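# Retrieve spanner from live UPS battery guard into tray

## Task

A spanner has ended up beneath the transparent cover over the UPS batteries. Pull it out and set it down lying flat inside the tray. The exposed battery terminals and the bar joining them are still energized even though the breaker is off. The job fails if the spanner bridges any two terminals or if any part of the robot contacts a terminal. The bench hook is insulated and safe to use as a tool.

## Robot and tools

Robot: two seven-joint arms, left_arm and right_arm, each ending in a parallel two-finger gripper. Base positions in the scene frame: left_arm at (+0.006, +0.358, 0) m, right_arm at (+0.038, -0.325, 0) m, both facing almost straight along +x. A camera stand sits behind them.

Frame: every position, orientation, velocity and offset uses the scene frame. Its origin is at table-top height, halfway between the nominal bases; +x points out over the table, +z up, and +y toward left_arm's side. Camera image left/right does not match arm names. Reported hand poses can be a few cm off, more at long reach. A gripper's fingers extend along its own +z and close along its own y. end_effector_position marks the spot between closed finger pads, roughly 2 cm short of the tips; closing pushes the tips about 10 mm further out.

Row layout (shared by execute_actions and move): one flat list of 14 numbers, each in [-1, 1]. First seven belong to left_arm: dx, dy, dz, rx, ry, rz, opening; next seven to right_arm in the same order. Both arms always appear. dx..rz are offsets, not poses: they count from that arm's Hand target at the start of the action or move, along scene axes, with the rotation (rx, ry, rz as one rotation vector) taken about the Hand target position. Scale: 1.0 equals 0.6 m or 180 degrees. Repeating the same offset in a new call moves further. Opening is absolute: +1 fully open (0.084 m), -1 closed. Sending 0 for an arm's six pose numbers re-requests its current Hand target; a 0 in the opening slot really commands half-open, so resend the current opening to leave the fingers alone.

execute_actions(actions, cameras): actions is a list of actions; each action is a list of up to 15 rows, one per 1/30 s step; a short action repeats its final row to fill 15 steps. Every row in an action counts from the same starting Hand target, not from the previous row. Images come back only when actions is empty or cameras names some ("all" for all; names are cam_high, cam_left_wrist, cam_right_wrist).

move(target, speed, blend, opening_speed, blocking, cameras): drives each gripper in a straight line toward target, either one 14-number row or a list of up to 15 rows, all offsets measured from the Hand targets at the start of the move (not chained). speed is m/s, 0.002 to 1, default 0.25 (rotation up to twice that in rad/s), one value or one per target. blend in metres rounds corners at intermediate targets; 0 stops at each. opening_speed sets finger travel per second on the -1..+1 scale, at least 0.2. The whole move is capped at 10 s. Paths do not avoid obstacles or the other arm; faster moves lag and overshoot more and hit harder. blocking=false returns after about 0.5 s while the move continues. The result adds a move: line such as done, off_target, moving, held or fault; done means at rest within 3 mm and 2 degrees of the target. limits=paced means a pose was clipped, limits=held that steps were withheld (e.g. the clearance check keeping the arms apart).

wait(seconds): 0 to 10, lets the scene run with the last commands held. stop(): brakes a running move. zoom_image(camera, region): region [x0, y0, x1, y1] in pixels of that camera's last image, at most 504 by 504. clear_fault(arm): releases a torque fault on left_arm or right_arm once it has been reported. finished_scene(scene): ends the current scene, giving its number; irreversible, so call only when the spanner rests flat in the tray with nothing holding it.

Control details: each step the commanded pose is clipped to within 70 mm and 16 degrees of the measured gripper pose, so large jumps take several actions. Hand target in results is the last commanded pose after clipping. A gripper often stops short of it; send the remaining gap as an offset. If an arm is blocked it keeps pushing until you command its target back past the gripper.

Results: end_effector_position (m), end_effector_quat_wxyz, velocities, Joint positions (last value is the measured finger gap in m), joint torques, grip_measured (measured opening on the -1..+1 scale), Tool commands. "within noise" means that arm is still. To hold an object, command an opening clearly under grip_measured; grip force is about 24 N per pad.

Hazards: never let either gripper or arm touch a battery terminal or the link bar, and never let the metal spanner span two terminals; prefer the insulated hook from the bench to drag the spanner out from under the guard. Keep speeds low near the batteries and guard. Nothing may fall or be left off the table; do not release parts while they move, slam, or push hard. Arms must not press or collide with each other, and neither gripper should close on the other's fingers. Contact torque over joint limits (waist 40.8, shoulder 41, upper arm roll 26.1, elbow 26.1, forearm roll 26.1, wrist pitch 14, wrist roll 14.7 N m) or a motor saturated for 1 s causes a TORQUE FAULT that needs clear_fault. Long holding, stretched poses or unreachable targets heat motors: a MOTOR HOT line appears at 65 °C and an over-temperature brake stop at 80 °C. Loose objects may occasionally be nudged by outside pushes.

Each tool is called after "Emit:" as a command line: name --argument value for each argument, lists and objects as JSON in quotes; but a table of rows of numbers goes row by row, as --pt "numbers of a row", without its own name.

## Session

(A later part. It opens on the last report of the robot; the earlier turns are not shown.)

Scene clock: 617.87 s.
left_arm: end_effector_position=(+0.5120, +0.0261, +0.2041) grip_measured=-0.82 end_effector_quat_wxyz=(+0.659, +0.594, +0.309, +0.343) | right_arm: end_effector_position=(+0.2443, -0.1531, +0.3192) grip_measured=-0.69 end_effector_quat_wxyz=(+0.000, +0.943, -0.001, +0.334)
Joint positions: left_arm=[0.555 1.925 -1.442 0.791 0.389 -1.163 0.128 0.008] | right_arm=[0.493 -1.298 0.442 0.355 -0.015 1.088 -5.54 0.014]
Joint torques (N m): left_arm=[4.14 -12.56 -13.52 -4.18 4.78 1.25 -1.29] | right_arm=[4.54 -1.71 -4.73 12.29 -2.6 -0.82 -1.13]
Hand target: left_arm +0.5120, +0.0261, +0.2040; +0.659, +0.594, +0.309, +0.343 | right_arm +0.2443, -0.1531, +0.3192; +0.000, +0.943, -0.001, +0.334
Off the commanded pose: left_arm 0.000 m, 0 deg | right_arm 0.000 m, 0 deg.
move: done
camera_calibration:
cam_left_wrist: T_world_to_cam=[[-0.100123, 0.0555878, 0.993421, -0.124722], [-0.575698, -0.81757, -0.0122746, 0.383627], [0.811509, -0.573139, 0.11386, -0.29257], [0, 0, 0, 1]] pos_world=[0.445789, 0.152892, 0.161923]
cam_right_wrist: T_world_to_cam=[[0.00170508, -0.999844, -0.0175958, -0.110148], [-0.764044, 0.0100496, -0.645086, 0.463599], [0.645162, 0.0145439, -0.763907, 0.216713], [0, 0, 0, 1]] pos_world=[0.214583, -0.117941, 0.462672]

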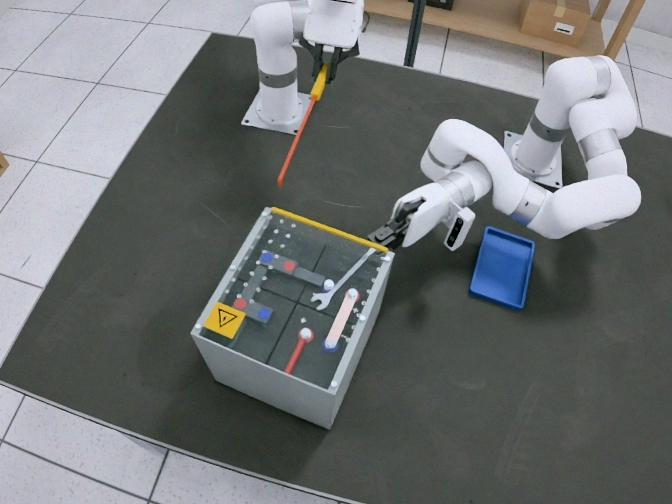

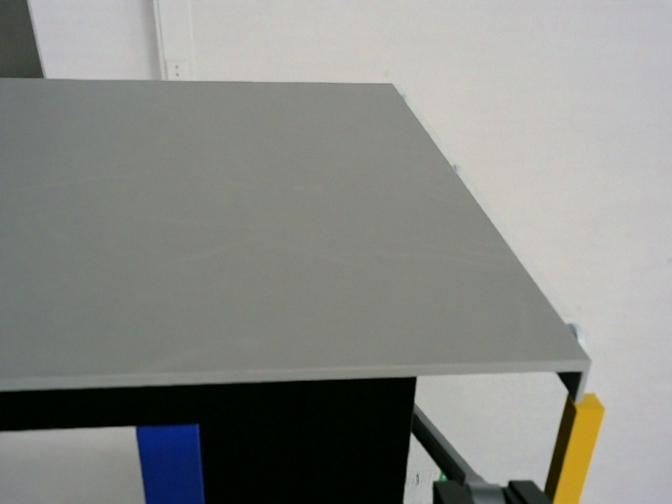

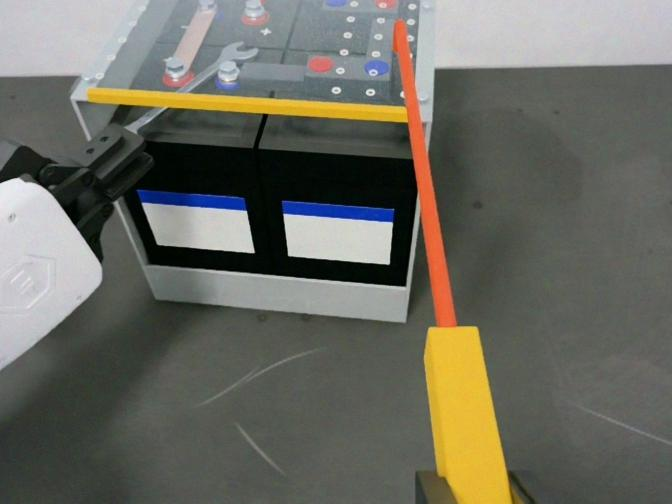

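Emit:
move --pt "0 0 -0.018 0.019 0.0273 0 -1 0 0 0 0 0 0 -1" --pt "0.0073 -0.001 -0.018 0.019 0.0273 0 -1 0 0 0 0 0 0 -1" --speed 0.05 --cameras '["cam_high","cam_left_wrist","cam_right_wrist"]'

Emit:
zoom_image --camera "cam_right_wrist" --region '[80, 0, 300, 200]'

Emit:
zoom_image --camera "cam_left_wrist" --region '[400, 350, 672, 504]'

Emit:
zoom_image --camera "cam_high" --region '[290, 230, 390, 330]'

Scene clock: 638.63 s.
left_arm: end_effector_position=(+0.5163, +0.0256, +0.1933) grip_measured=-0.82 end_effector_quat_wxyz=(+0.627, +0.627, +0.326, +0.326) | right_arm: end_effector_position=(+0.2443, -0.1531, +0.3192) grip_measured=-0.69 end_effector_quat_wxyz=(+0.000, +0.943, -0.001, +0.334)
Joint positions: left_arm=[0.542 1.868 -1.479 0.79 0.218 -1.19 0.155 0.008] | right_arm=[0.493 -1.298 0.442 0.355 -0.015 1.088 -5.54 0.014]
Joint torques (N m): left_arm=[-3.17 -21.25 -16.41 -1.79 -1.72 1.04 -1.53] | right_arm=[4.68 -1.74 -4.75 12.19 -2.56 -0.77 -1.15]
Hand target: left_arm +0.5164, +0.0255, +0.1932; +0.627, +0.627, +0.326, +0.326 | right_arm +0.2443, -0.1531, +0.3192; +0.000, +0.943, -0.001, +0.334
Off the commanded pose: left_arm 0.000 m, 0 deg | right_arm 0.000 m, 0 deg.
move: done
camera_calibration:
cam_left_wrist: T_world_to_cam=[[-0.0146852, -0.00394589, 0.999884, -0.157441], [-0.576702, -0.816871, -0.0116936, 0.385873], [0.816823, -0.576807, 0.0097203, -0.277762], [0, 0, 0, 1]] pos_world=[0.447104, 0.154372, 0.164635]
cam_right_wrist: T_world_to_cam=[[0.00170508, -0.999844, -0.0175958, -0.110148], [-0.764044, 0.0100496, -0.645086, 0.463599], [0.645162, 0.0145439, -0.763907, 0.216713], [0, 0, 0, 1]] pos_world=[0.214583, -0.117941, 0.462672]

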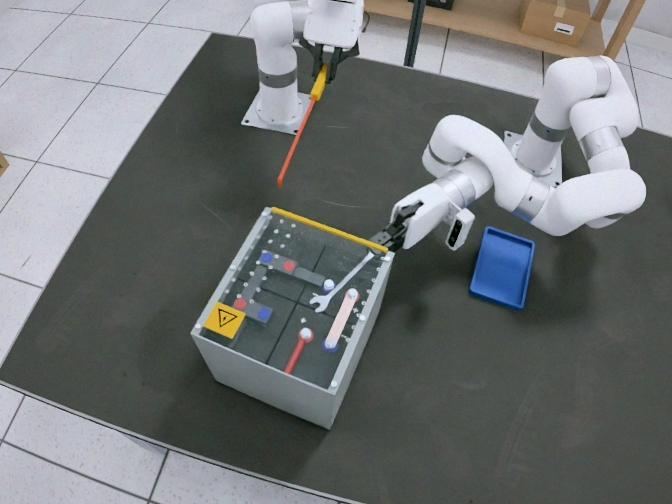

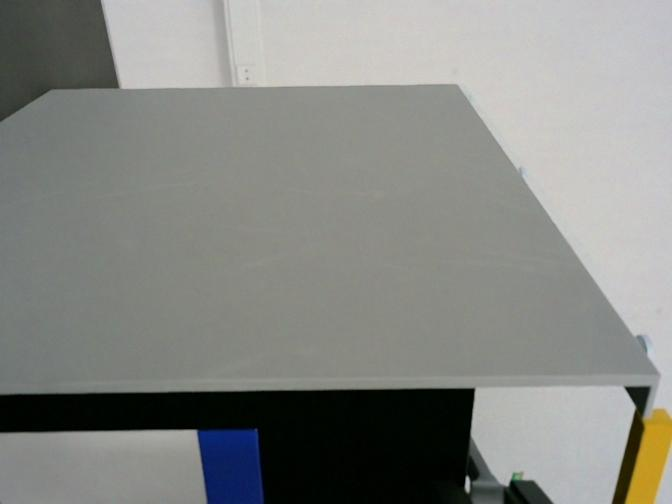

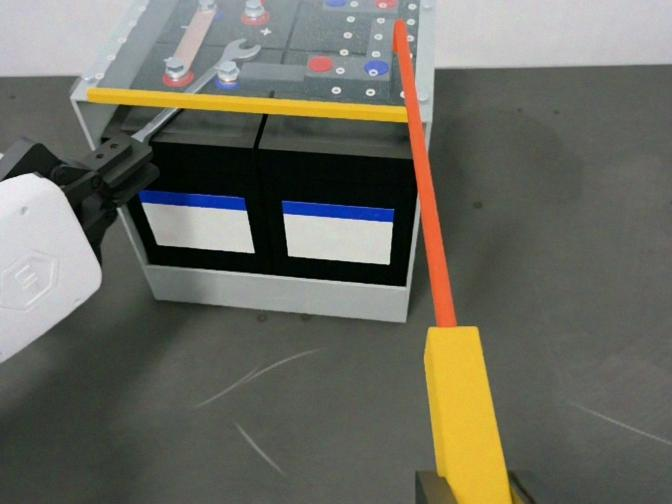

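Scaled by 2.291 from the camera's 672x504 image, which has a finer 960x720 frame.

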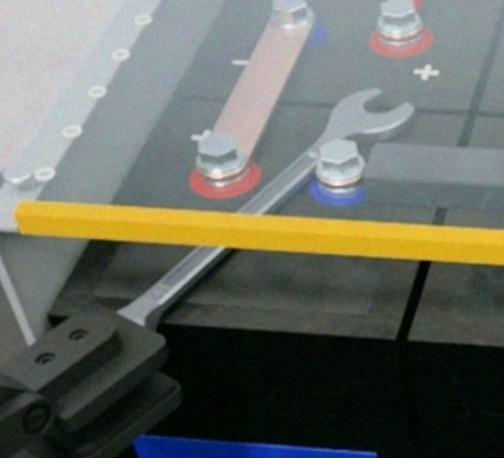

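Scaled by 1.853 from the camera's 672x504 image, which has a finer 960x720 frame.

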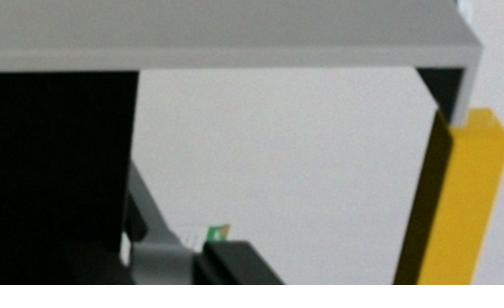

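Scaled by 5.040 from the camera's 672x504 image, which has a finer 960x720 frame.

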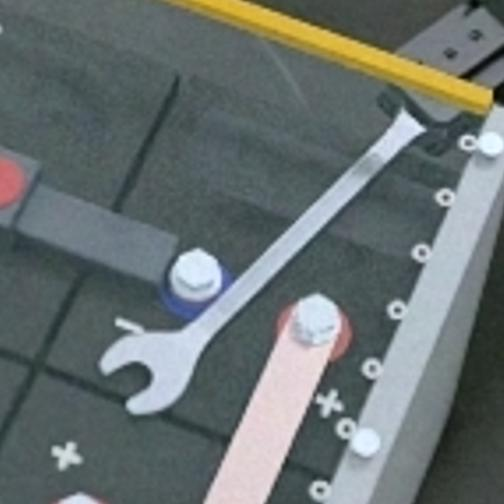

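Emit:
move --pt "0 0 0 0 0 0 -0.6 0 0 0 0 0 0 -1" --pt "0.007 -0.0049 0 0 0 0 -0.6 0 0 0 0 0 0 -1" --pt "0.007 -0.0049 0 0 0 0 -1 0 0 0 0 0 0 -1" --pt "0.007 -0.0049 0.022 0 0 0 -1 0 0 0 0 0 0 -1" --speed 0.04 --cameras '["cam_high","cam_left_wrist","cam_right_wrist"]'

Emit:
zoom_image --camera "cam_right_wrist" --region '[80, 0, 300, 200]'

Emit:
zoom_image --camera "cam_left_wrist" --region '[400, 350, 672, 504]'

Emit:
zoom_image --camera "cam_high" --region '[290, 230, 390, 330]'

Scene clock: 646.67 s.
left_arm: end_effector_position=(+0.5206, +0.0226, +0.2064) grip_measured=-0.79 end_effector_quat_wxyz=(+0.627, +0.627, +0.326, +0.326) | right_arm: end_effector_position=(+0.2443, -0.1531, +0.3192) grip_measured=-0.69 end_effector_quat_wxyz=(+0.000, +0.943, -0.001, +0.334)
Joint positions: left_arm=[0.525 1.842 -1.515 0.801 0.175 -1.192 0.159 0.009] | right_arm=[0.493 -1.298 0.442 0.355 -0.015 1.088 -5.54 0.014]
Joint torques (N m): left_arm=[-3.49 -23.25 -18.19 -6.82 -0.49 -1.07 1.52] | right_arm=[4.5 -1.76 -4.6 12.34 -2.43 -0.9 -1.01]
Hand target: left_arm +0.5206, +0.0226, +0.2064; +0.627, +0.627, +0.326, +0.326 | right_arm +0.2443, -0.1531, +0.3192; +0.000, +0.943, -0.001, +0.334
Off the commanded pose: left_arm 0.000 m, 0 deg | right_arm 0.000 m, 0 deg.
move: done
camera_calibration:
cam_left_wrist: T_world_to_cam=[[-0.0146276, -0.00386416, 0.999886, -0.170528], [-0.576702, -0.816872, -0.0115936, 0.386063], [0.816823, -0.576806, 0.00972039, -0.282993], [0, 0, 0, 1]] pos_world=[0.451304, 0.151473, 0.177735]
cam_right_wrist: T_world_to_cam=[[0.00170508, -0.999844, -0.0175958, -0.110148], [-0.764044, 0.0100496, -0.645086, 0.463599], [0.645162, 0.0145439, -0.763907, 0.216713], [0, 0, 0, 1]] pos_world=[0.214583, -0.117941, 0.462672]

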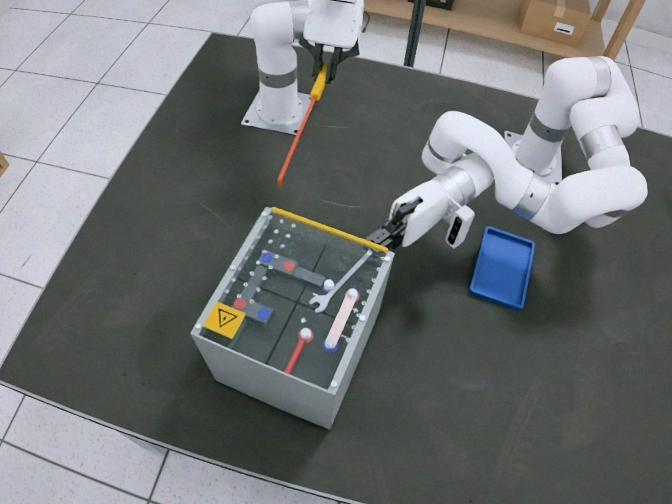

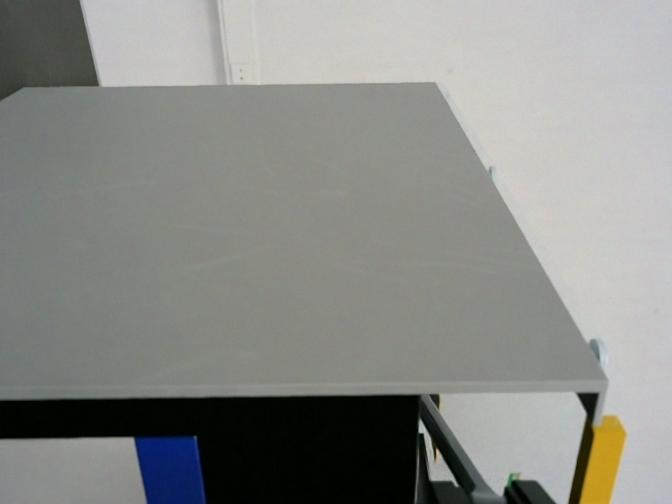

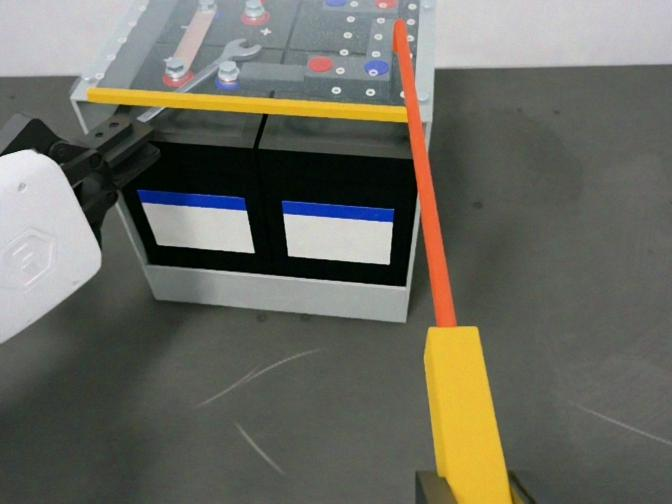

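Scaled by 2.291 from the camera's 672x504 image, which has a finer 960x720 frame.

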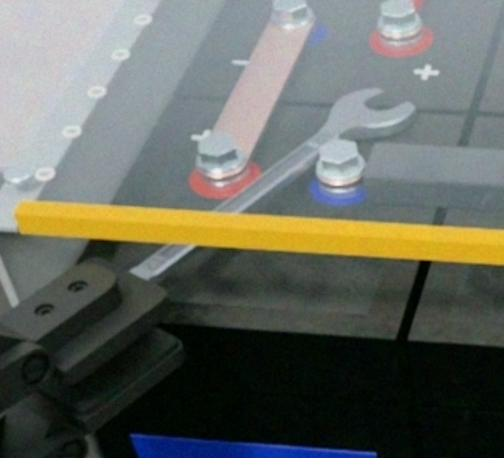

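Scaled by 1.853 from the camera's 672x504 image, which has a finer 960x720 frame.

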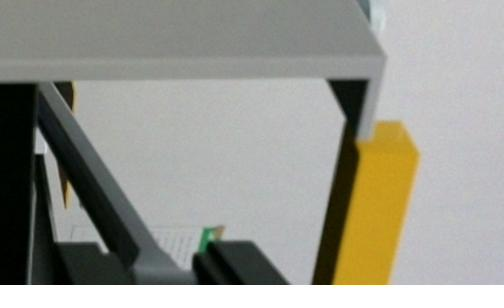

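Scaled by 5.040 from the camera's 672x504 image, which has a finer 960x720 frame.

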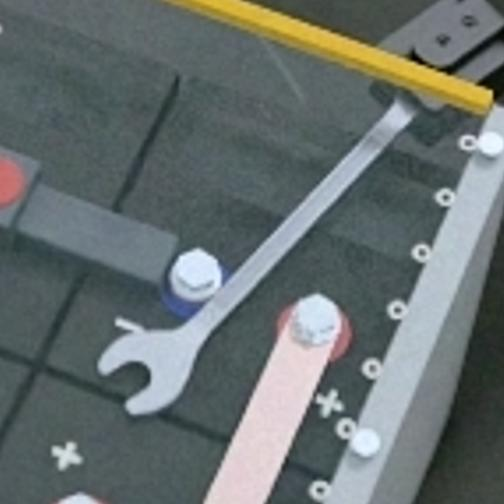

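Emit:
move --target '[0,0,-0.004,-0.0255,-0.0365,0,-1,0,0,0,0,0,0,-1]' --speed 0.05 --cameras '["cam_high","cam_left_wrist","cam_right_wrist"]'

Emit:
zoom_image --camera "cam_right_wrist" --region '[80, 0, 300, 200]'

Emit:
zoom_image --camera "cam_left_wrist" --region '[400, 350, 672, 504]'

Emit:
zoom_image --camera "cam_high" --region '[290, 230, 390, 330]'

Scene clock: 657.20 s.
left_arm: end_effector_position=(+0.5205, +0.0226, +0.2041) grip_measured=-0.82 end_effector_quat_wxyz=(+0.670, +0.582, +0.303, +0.348) | right_arm: end_effector_position=(+0.2443, -0.1531, +0.3192) grip_measured=-0.69 end_effector_quat_wxyz=(+0.000, +0.943, -0.001, +0.334)
Joint positions: left_arm=[0.546 1.954 -1.436 0.835 0.454 -1.125 0.11 0.008] | right_arm=[0.493 -1.298 0.442 0.355 -0.015 1.088 -5.54 0.014]
Joint torques (N m): left_arm=[4.05 -12.8 -13.18 -4.6 4.67 1.49 -1.44] | right_arm=[4.54 -1.63 -4.7 12.53 -2.36 -0.92 -1.11]
Hand target: left_arm +0.5206, +0.0226, +0.2040; +0.670, +0.582, +0.303, +0.348 | right_arm +0.2443, -0.1531, +0.3192; +0.000, +0.943, -0.001, +0.334
Off the commanded pose: left_arm 0.000 m, 0 deg | right_arm 0.000 m, 0 deg.
move: done
camera_calibration:
cam_left_wrist: T_world_to_cam=[[-0.12875, 0.0758343, 0.988773, -0.10831], [-0.575375, -0.817799, -0.0121992, 0.385468], [0.807692, -0.570486, 0.148925, -0.306727], [0, 0, 0, 1]] pos_world=[0.455585, 0.148466, 0.157476]
cam_right_wrist: T_world_to_cam=[[0.00170508, -0.999844, -0.0175958, -0.110148], [-0.764044, 0.0100496, -0.645086, 0.463599], [0.645162, 0.0145439, -0.763907, 0.216713], [0, 0, 0, 1]] pos_world=[0.214583, -0.117941, 0.462672]

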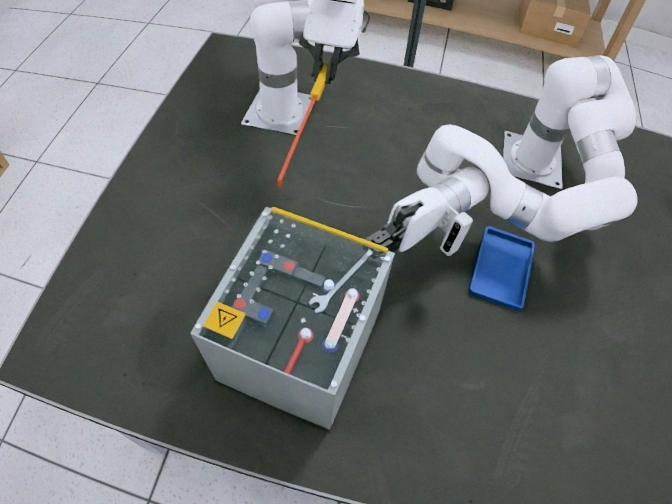

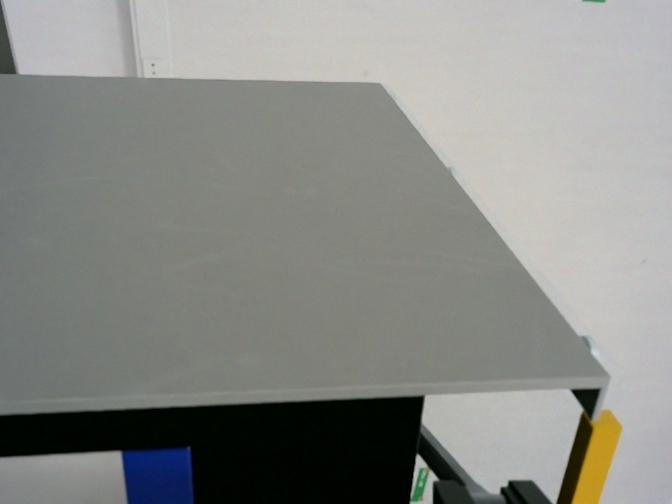

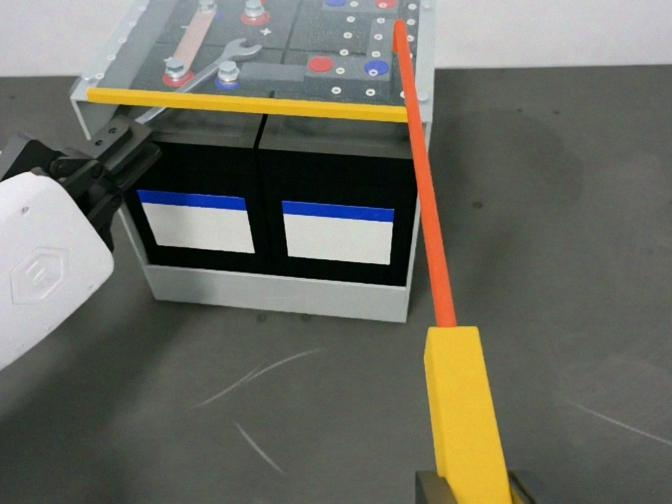

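Scaled by 2.291 from the camera's 672x504 image, which has a finer 960x720 frame.

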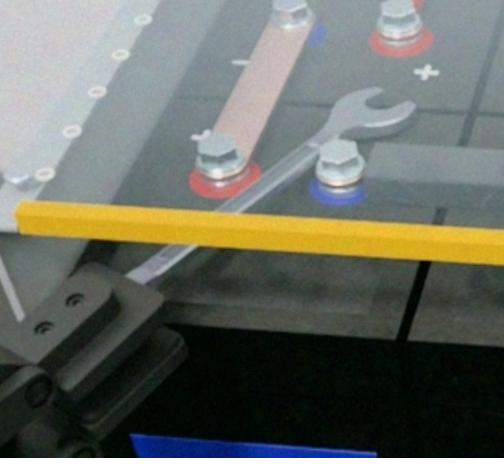

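Scaled by 1.853 from the camera's 672x504 image, which has a finer 960x720 frame.

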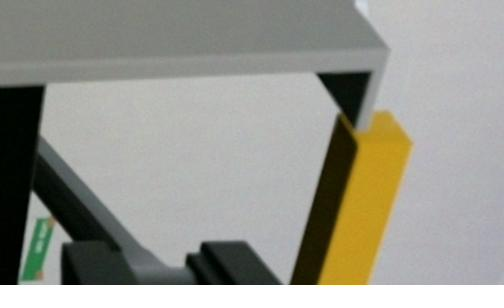

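Scaled by 5.040 from the camera's 672x504 image, which has a finer 960x720 frame.

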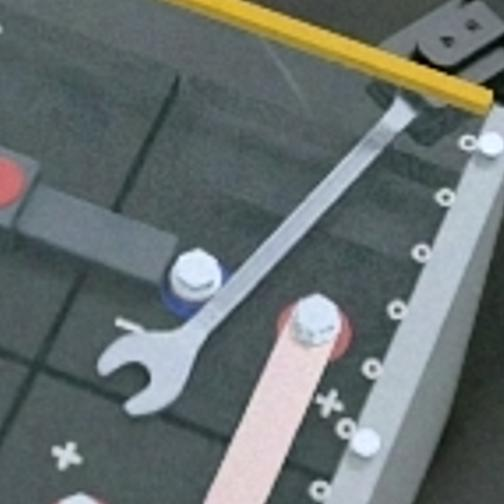

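Emit:
move --pt "0 0 -0.019 0.0255 0.0365 0 -1 0 0 0 0 0 0 -1" --pt "0 0 -0.019 0.0255 0.0365 0 -0.5 0 0 0 0 0 0 -1" --pt "-0.107 0.075 -0.019 0.0255 0.0365 0 -0.5 0 0 0 0 0 0 -1" --speed '[0.06,0.06,0.12]' --cameras '["cam_high","cam_left_wrist","cam_right_wrist"]'

Emit:
zoom_image --camera "cam_high" --region '[290, 210, 410, 330]'

Scene clock: 694.63 s.
left_arm: end_effector_position=(+0.4564, +0.0676, +0.1926) grip_measured=-0.52 end_effector_quat_wxyz=(+0.627, +0.627, +0.326, +0.326) | right_arm: end_effector_position=(+0.2443, -0.1531, +0.3192) grip_measured=-0.69 end_effector_quat_wxyz=(+0.000, +0.943, -0.001, +0.334)
Joint positions: left_arm=[0.698 1.874 -1.391 0.531 0.259 -1.3 0.178 0.021] | right_arm=[0.493 -1.298 0.442 0.355 -0.015 1.088 -5.54 0.014]
Joint torques (N m): left_arm=[4.15 -19.35 -12.07 -8.1 4.71 -0.91 1.59] | right_arm=[4.52 -1.69 -4.62 12.58 -2.42 -0.94 -1.04]
Hand target: left_arm +0.4564, +0.0676, +0.1926; +0.627, +0.627, +0.326, +0.326 | right_arm +0.2443, -0.1531, +0.3192; +0.000, +0.943, -0.001, +0.334
Off the commanded pose: left_arm 0.000 m, 0 deg | right_arm 0.000 m, 0 deg.
move: done
camera_calibration:
cam_left_wrist: T_world_to_cam=[[-0.01457, -0.00378244, 0.999887, -0.157534], [-0.576703, -0.816873, -0.0114936, 0.385622], [0.816824, -0.576805, 0.00972048, -0.204463], [0, 0, 0, 1]] pos_world=[0.387105, 0.196473, 0.163936]
cam_right_wrist: T_world_to_cam=[[0.00170508, -0.999844, -0.0175958, -0.110148], [-0.764044, 0.0100496, -0.645086, 0.463599], [0.645162, 0.0145439, -0.763907, 0.216713], [0, 0, 0, 1]] pos_world=[0.214583, -0.117941, 0.462672]

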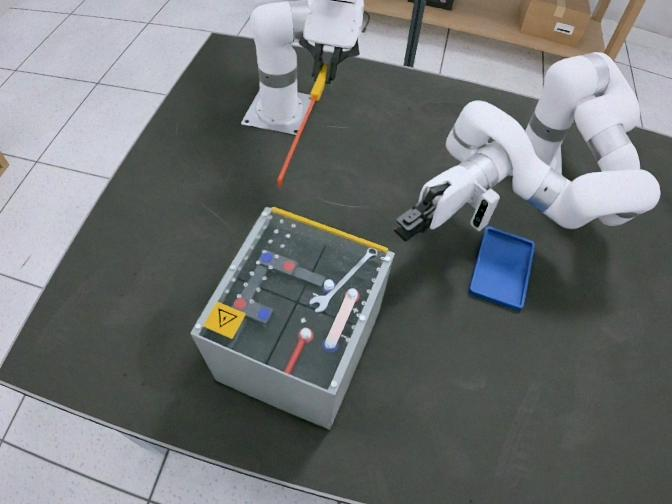

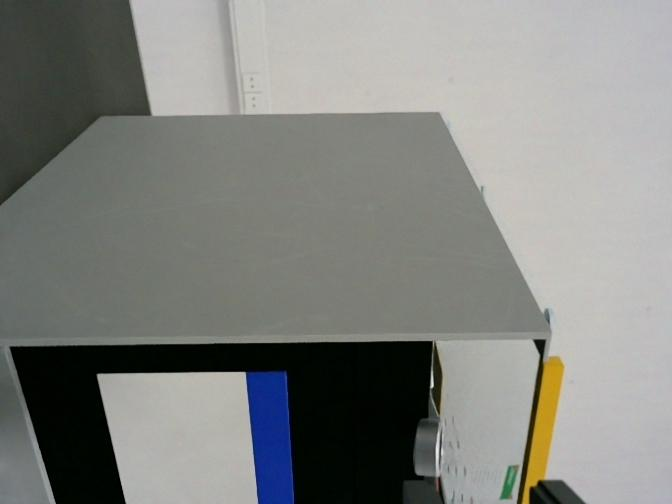

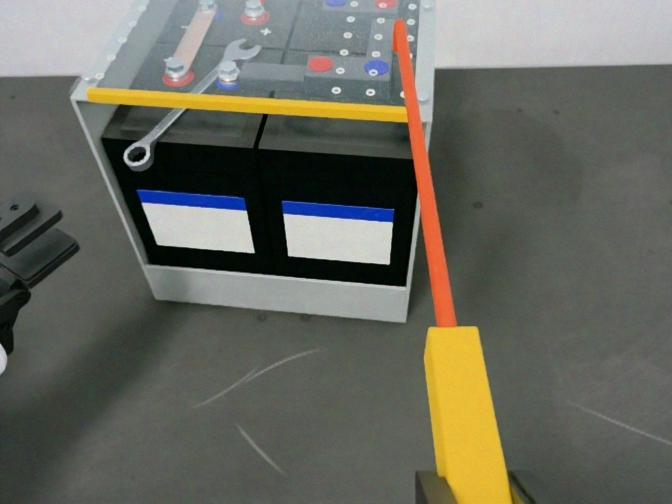

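Scaled by 4.200 from the camera's 672x504 image, which has a finer 960x720 frame.

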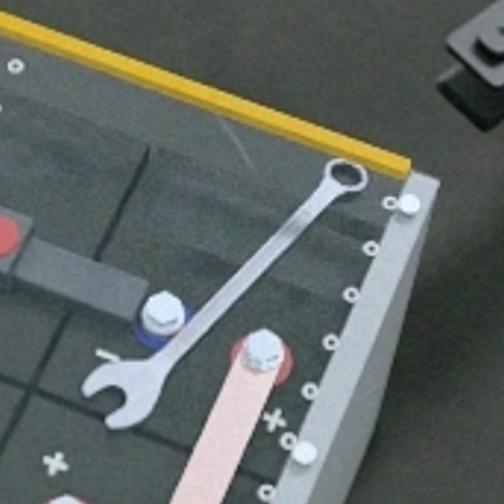

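Emit:
move --pt "-0.0107 0.1707 0 0 0 -0.361 -0.5 0 0 0 0 0 0 -1" --pt "0.1443 0.0707 0 0 0 -0.361 -0.5 0 0 0 0 0 0 -1" --speed 0.3 --blend 0.03 --cameras '["cam_high","cam_left_wrist","cam_right_wrist"]'

Emit:
zoom_image --camera "cam_high" --region '[290, 210, 410, 330]'

Emit:
zoom_image --camera "cam_right_wrist" --region '[0, 50, 220, 250]'

Scene clock: 711.27 s.
left_arm: end_effector_position=(+0.5429, +0.1100, +0.1927) grip_measured=-0.52 end_effector_quat_wxyz=(+0.704, +0.704, -0.062, -0.062) | right_arm: end_effector_position=(+0.2443, -0.1531, +0.3192) grip_measured=-0.69 end_effector_quat_wxyz=(+0.000, +0.943, -0.001, +0.334)
Joint positions: left_arm=[0.939 1.716 -1.507 1.408 0.125 0.95 0.048 0.021] | right_arm=[0.493 -1.298 0.442 0.355 -0.015 1.088 -5.54 0.014]
Joint torques (N m): left_arm=[-3.22 -19.75 -22.42 -0.55 -2.97 1.09 1.6] | right_arm=[4.48 -1.74 -4.6 12.47 -2.38 -0.95 -1.04]
Hand target: left_arm +0.5429, +0.1100, +0.1926; +0.704, +0.704, -0.062, -0.062 | right_arm +0.2443, -0.1531, +0.3192; +0.000, +0.943, -0.001, +0.334
Off the commanded pose: left_arm 0.000 m, 0 deg | right_arm 0.000 m, 0 deg.
move: done
camera_calibration:
cam_left_wrist: T_world_to_cam=[[-0.00968804, 0.0116204, 0.999886, -0.16055], [-0.984128, 0.177078, -0.0115933, 0.582057], [-0.177193, -0.984128, 0.00972041, 0.333795], [0, 0, 0, 1]] pos_world=[0.63041, 0.227293, 0.164035]
cam_right_wrist: T_world_to_cam=[[0.00170508, -0.999844, -0.0175958, -0.110148], [-0.764044, 0.0100496, -0.645086, 0.463599], [0.645162, 0.0145439, -0.763907, 0.216713], [0, 0, 0, 1]] pos_world=[0.214583, -0.117941, 0.462672]

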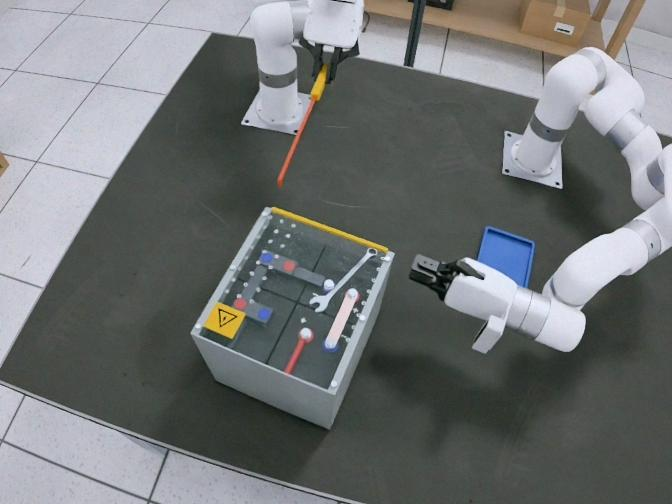

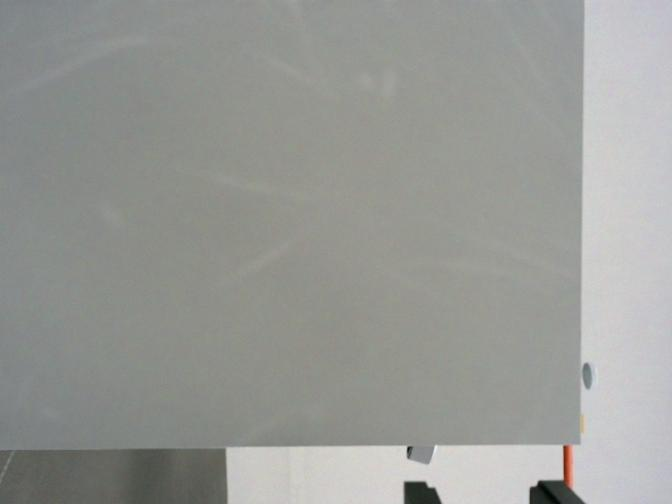

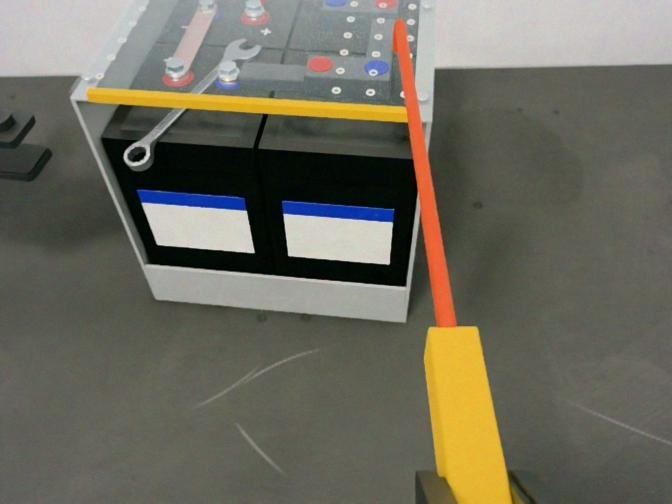

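Scaled by 4.200 from the camera's 672x504 image, which has a finer 960x720 frame.

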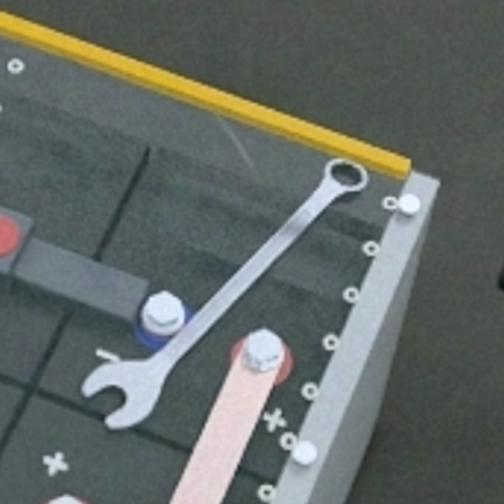

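Scaled by 2.291 from the camera's 672x504 image, which has a finer 960x720 frame.

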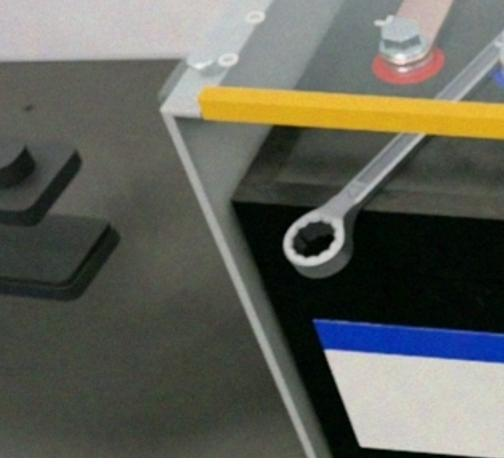

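Emit:
move --pt "-0.0348 0 0 0 0 0.0556 -0.5 0 0 0 0 0 0 -1" --pt "-0.0348 -0.08 0 0 0 0.0556 -0.5 0 0 0 0 0 0 -1" --speed 0.15 --blend 0.01 --cameras '["cam_high","cam_left_wrist","cam_right_wrist"]'

Emit:
zoom_image --camera "cam_left_wrist" --region '[370, 350, 640, 504]'

Emit:
zoom_image --camera "cam_right_wrist" --region '[0, 50, 220, 250]'

Scene clock: 728.00 s.
left_arm: end_effector_position=(+0.5221, +0.0621, +0.1926) grip_measured=-0.52 end_effector_quat_wxyz=(+0.707, +0.707, +0.000, +0.000) | right_arm: end_effector_position=(+0.2443, -0.1531, +0.3192) grip_measured=-0.69 end_effector_quat_wxyz=(+0.000, +0.943, -0.001, +0.334)
Joint positions: left_arm=[0.986 1.731 -1.473 1.117 0.159 0.53 0.032 0.021] | right_arm=[0.493 -1.298 0.442 0.355 -0.015 1.088 -5.54 0.014]
Joint torques (N m): left_arm=[-3.22 -15.46 -22.35 -1.39 2.8 -1.03 -1.29] | right_arm=[4.66 -1.41 -4.61 12.56 -2.15 -0.87 -1.04]
Hand target: left_arm +0.5221, +0.0620, +0.1926; +0.707, +0.707, +0.000, +0.000 | right_arm +0.2443, -0.1531, +0.3192; +0.000, +0.943, -0.001, +0.334
Off the commanded pose: left_arm 0.000 m, 0 deg | right_arm 0.000 m, 0 deg.
move: done
camera_calibration:
cam_left_wrist: T_world_to_cam=[[-0.0115604, 0.00976037, 0.999886, -0.159103], [-0.999927, 0.00339627, -0.011594, 0.589032], [-0.00350904, -0.999947, 0.00972039, 0.193239], [0, 0, 0, 1]] pos_world=[0.587828, 0.192781, 0.164035]
cam_right_wrist: T_world_to_cam=[[0.00170508, -0.999844, -0.0175958, -0.110148], [-0.764044, 0.0100496, -0.645086, 0.463599], [0.645162, 0.0145439, -0.763907, 0.216713], [0, 0, 0, 1]] pos_world=[0.214583, -0.117941, 0.462672]

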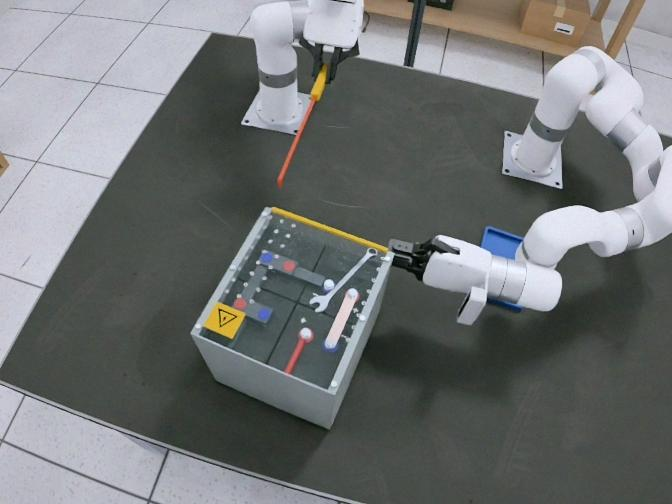

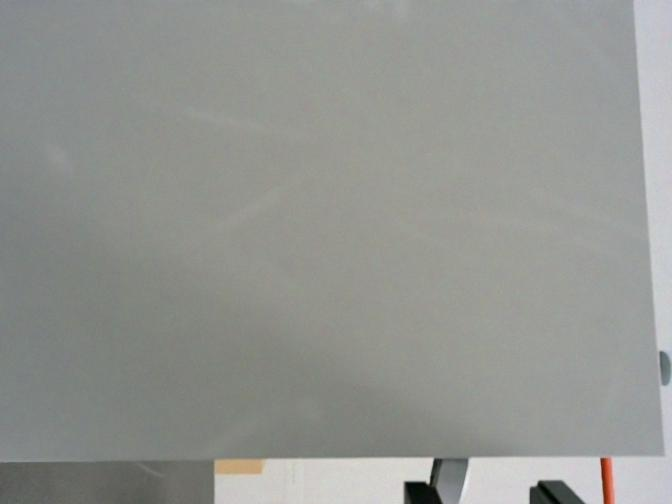

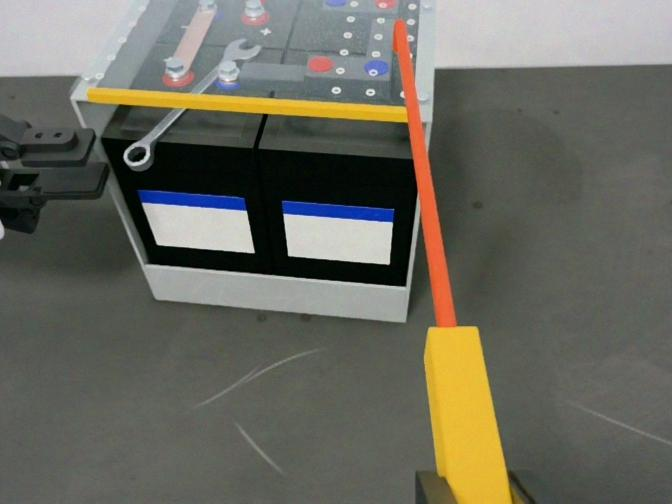

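Scaled by 1.867 from the camera's 672x504 image, which has a finer 960x720 frame.

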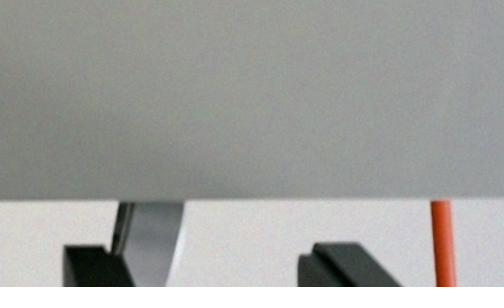

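Scaled by 2.291 from the camera's 672x504 image, which has a finer 960x720 frame.

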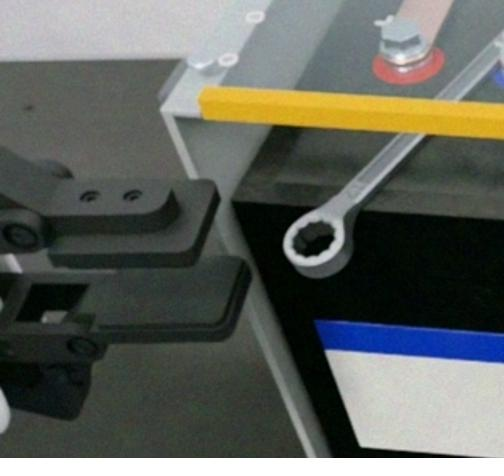

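Emit:
move --target '[0.004,-0.0725,0,0,0,0,-0.5,0,0,0,0,0,0,-1]' --speed 0.07 --cameras '["cam_high","cam_left_wrist","cam_right_wrist"]'

Emit:
zoom_image --camera "cam_left_wrist" --region '[370, 350, 640, 504]'

Emit:
zoom_image --camera "cam_right_wrist" --region '[0, 50, 220, 250]'

Emit:
zoom_image --camera "cam_high" --region '[340, 220, 420, 300]'

Scene clock: 736.97 s.
left_arm: end_effector_position=(+0.5245, +0.0186, +0.1927) grip_measured=-0.52 end_effector_quat_wxyz=(+0.707, +0.707, +0.000, +0.000) | right_arm: end_effector_position=(+0.2443, -0.1531, +0.3192) grip_measured=-0.69 end_effector_quat_wxyz=(+0.000, +0.943, -0.001, +0.334)
Joint positions: left_arm=[0.868 1.738 -1.482 1.155 0.162 0.45 0.029 0.021] | right_arm=[0.493 -1.298 0.442 0.355 -0.015 1.088 -5.54 0.014]
Joint torques (N m): left_arm=[-2.92 -16.37 -22.48 -1.38 3.03 -1.09 -1.35] | right_arm=[4.53 -1.41 -4.62 12.6 -2.16 -0.94 -0.96]
Hand target: left_arm +0.5245, +0.0185, +0.1926; +0.707, +0.707, +0.000, +0.000 | right_arm +0.2443, -0.1531, +0.3192; +0.000, +0.943, -0.001, +0.334
Off the commanded pose: left_arm 0.000 m, 0 deg | right_arm 0.000 m, 0 deg.
move: done
camera_calibration:
cam_left_wrist: T_world_to_cam=[[-0.0115604, 0.00976037, 0.999886, -0.15865], [-0.999927, 0.00339627, -0.011594, 0.59158], [-0.00350904, -0.999947, 0.00972039, 0.149749], [0, 0, 0, 1]] pos_world=[0.590228, 0.149281, 0.164035]
cam_right_wrist: T_world_to_cam=[[0.00170508, -0.999844, -0.0175958, -0.110148], [-0.764044, 0.0100496, -0.645086, 0.463599], [0.645162, 0.0145439, -0.763907, 0.216713], [0, 0, 0, 1]] pos_world=[0.214583, -0.117941, 0.462672]

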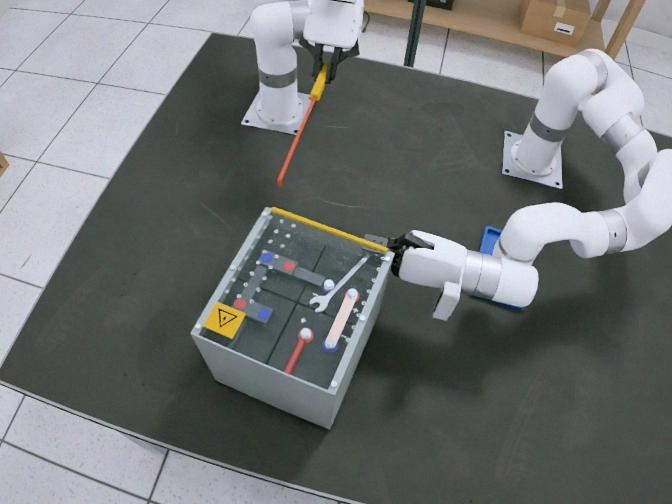

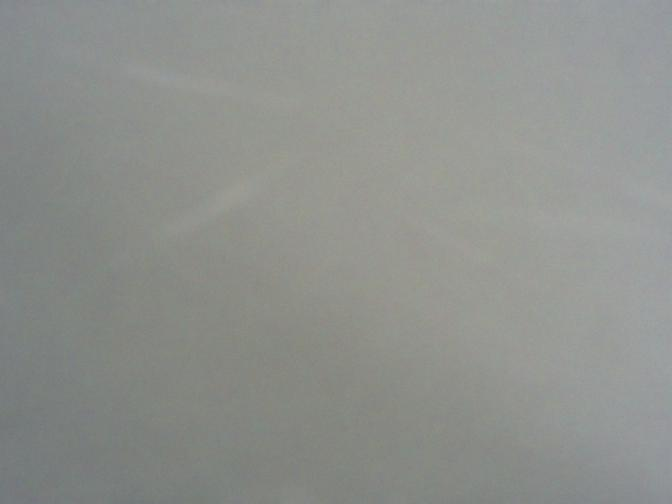

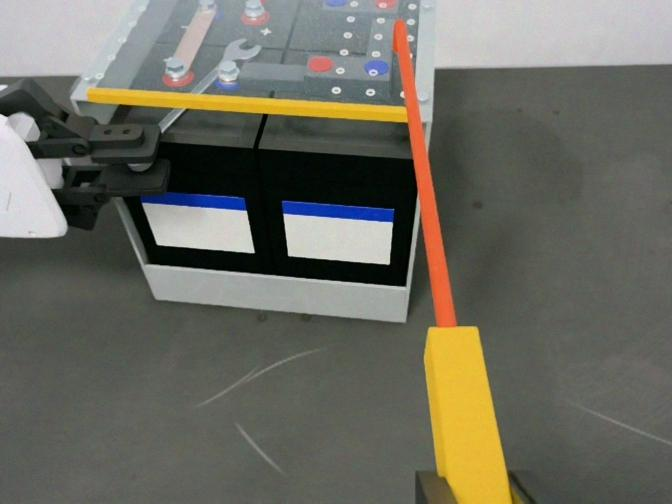

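Scaled by 1.867 from the camera's 672x504 image, which has a finer 960x720 frame.

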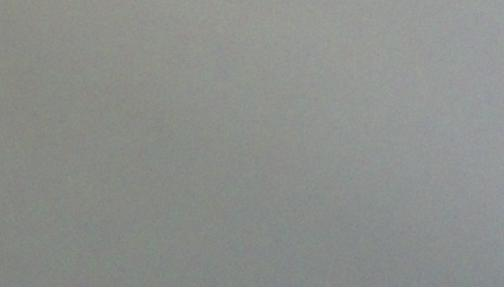

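Scaled by 2.291 from the camera's 672x504 image, which has a finer 960x720 frame.

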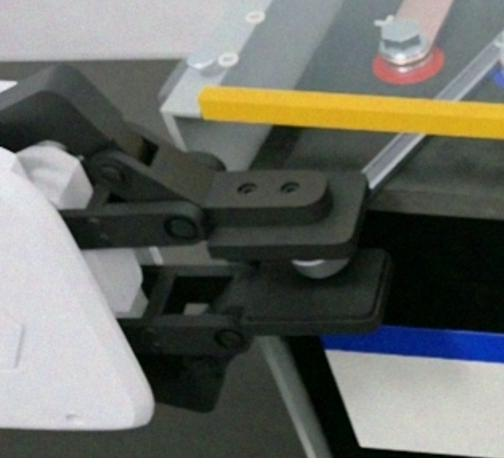

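Scaled by 6.300 from the camera's 672x504 image, which has a finer 960x720 frame.

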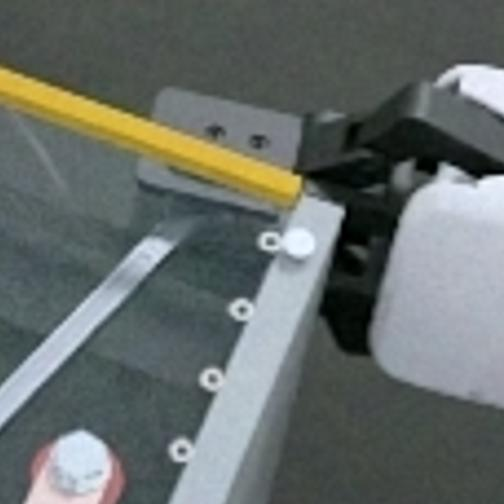

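Emit:
move --pt "0 0 0 0 0 0 -1 0 0 0 0 0 0 -1" --pt "0 0 0.018 0 0 0 -1 0 0 0 0 0 0 -1" --speed 0.04 --cameras '["cam_high","cam_right_wrist"]'

Emit:
zoom_image --camera "cam_right_wrist" --region '[60, 0, 280, 200]'

Emit:
zoom_image --camera "cam_high" --region '[290, 220, 400, 330]'

Scene clock: 742.07 s.
left_arm: end_effector_position=(+0.5244, +0.0185, +0.2034) grip_measured=-0.77 end_effector_quat_wxyz=(+0.707, +0.707, +0.000, +0.000) | right_arm: end_effector_position=(+0.2443, -0.1531, +0.3192) grip_measured=-0.69 end_effector_quat_wxyz=(+0.000, +0.943, -0.001, +0.334)
Joint positions: left_arm=[0.868 1.722 -1.497 1.149 0.157 0.447 0.012 0.01] | right_arm=[0.493 -1.298 0.442 0.355 -0.015 1.088 -5.54 0.014]
Joint torques (N m): left_arm=[4.13 -26.33 -21.04 -5.11 -1.73 -1.11 -1.53] | right_arm=[4.51 -1.4 -4.44 12.61 -2.05 -0.9 -0.91]
Hand target: left_arm +0.5245, +0.0185, +0.2034; +0.707, +0.707, +0.000, +0.000 | right_arm +0.2443, -0.1531, +0.3192; +0.000, +0.943, -0.001, +0.334
Off the commanded pose: left_arm 0.000 m, 0 deg | right_arm 0.000 m, 0 deg.
move: done
camera_calibration:
cam_right_wrist: T_world_to_cam=[[0.00170508, -0.999844, -0.0175958, -0.110148], [-0.764044, 0.0100496, -0.645086, 0.463599], [0.645162, 0.0145439, -0.763907, 0.216713], [0, 0, 0, 1]] pos_world=[0.214583, -0.117941, 0.462672]
Images, in order (width x height): cam_high 672x504, cam_right_wrist 672x504.

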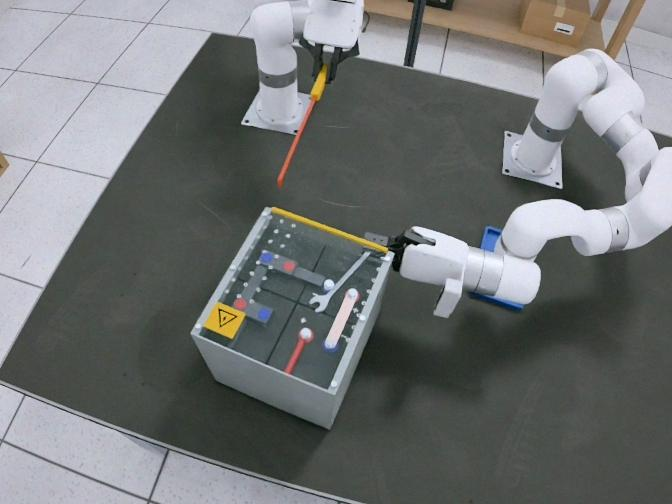

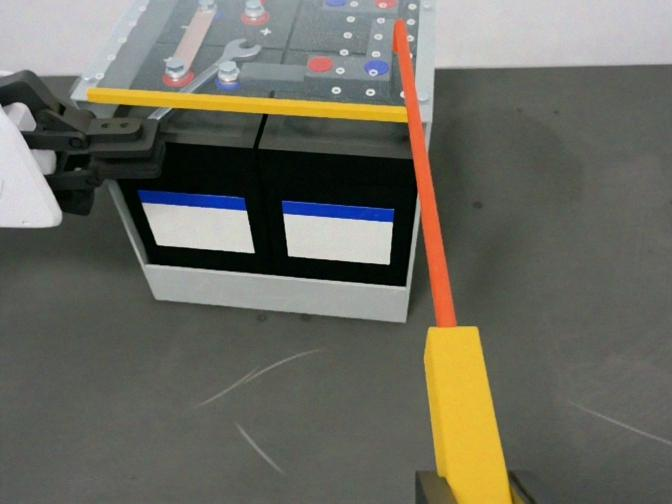

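Scaled by 2.291 from the camera's 672x504 image, which has a finer 960x720 frame.

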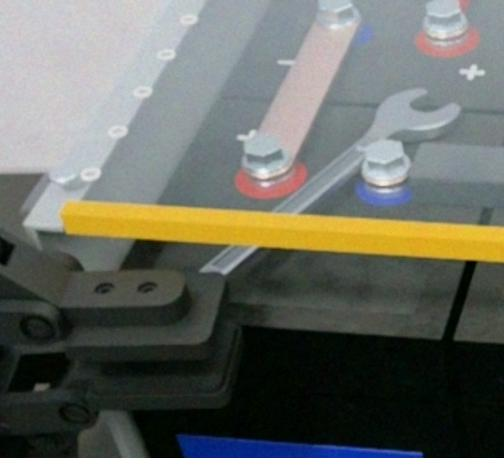

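Scaled by 4.582 from the camera's 672x504 image, which has a finer 960x720 frame.

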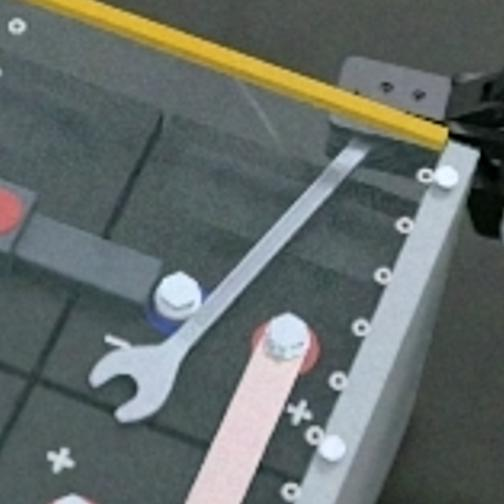

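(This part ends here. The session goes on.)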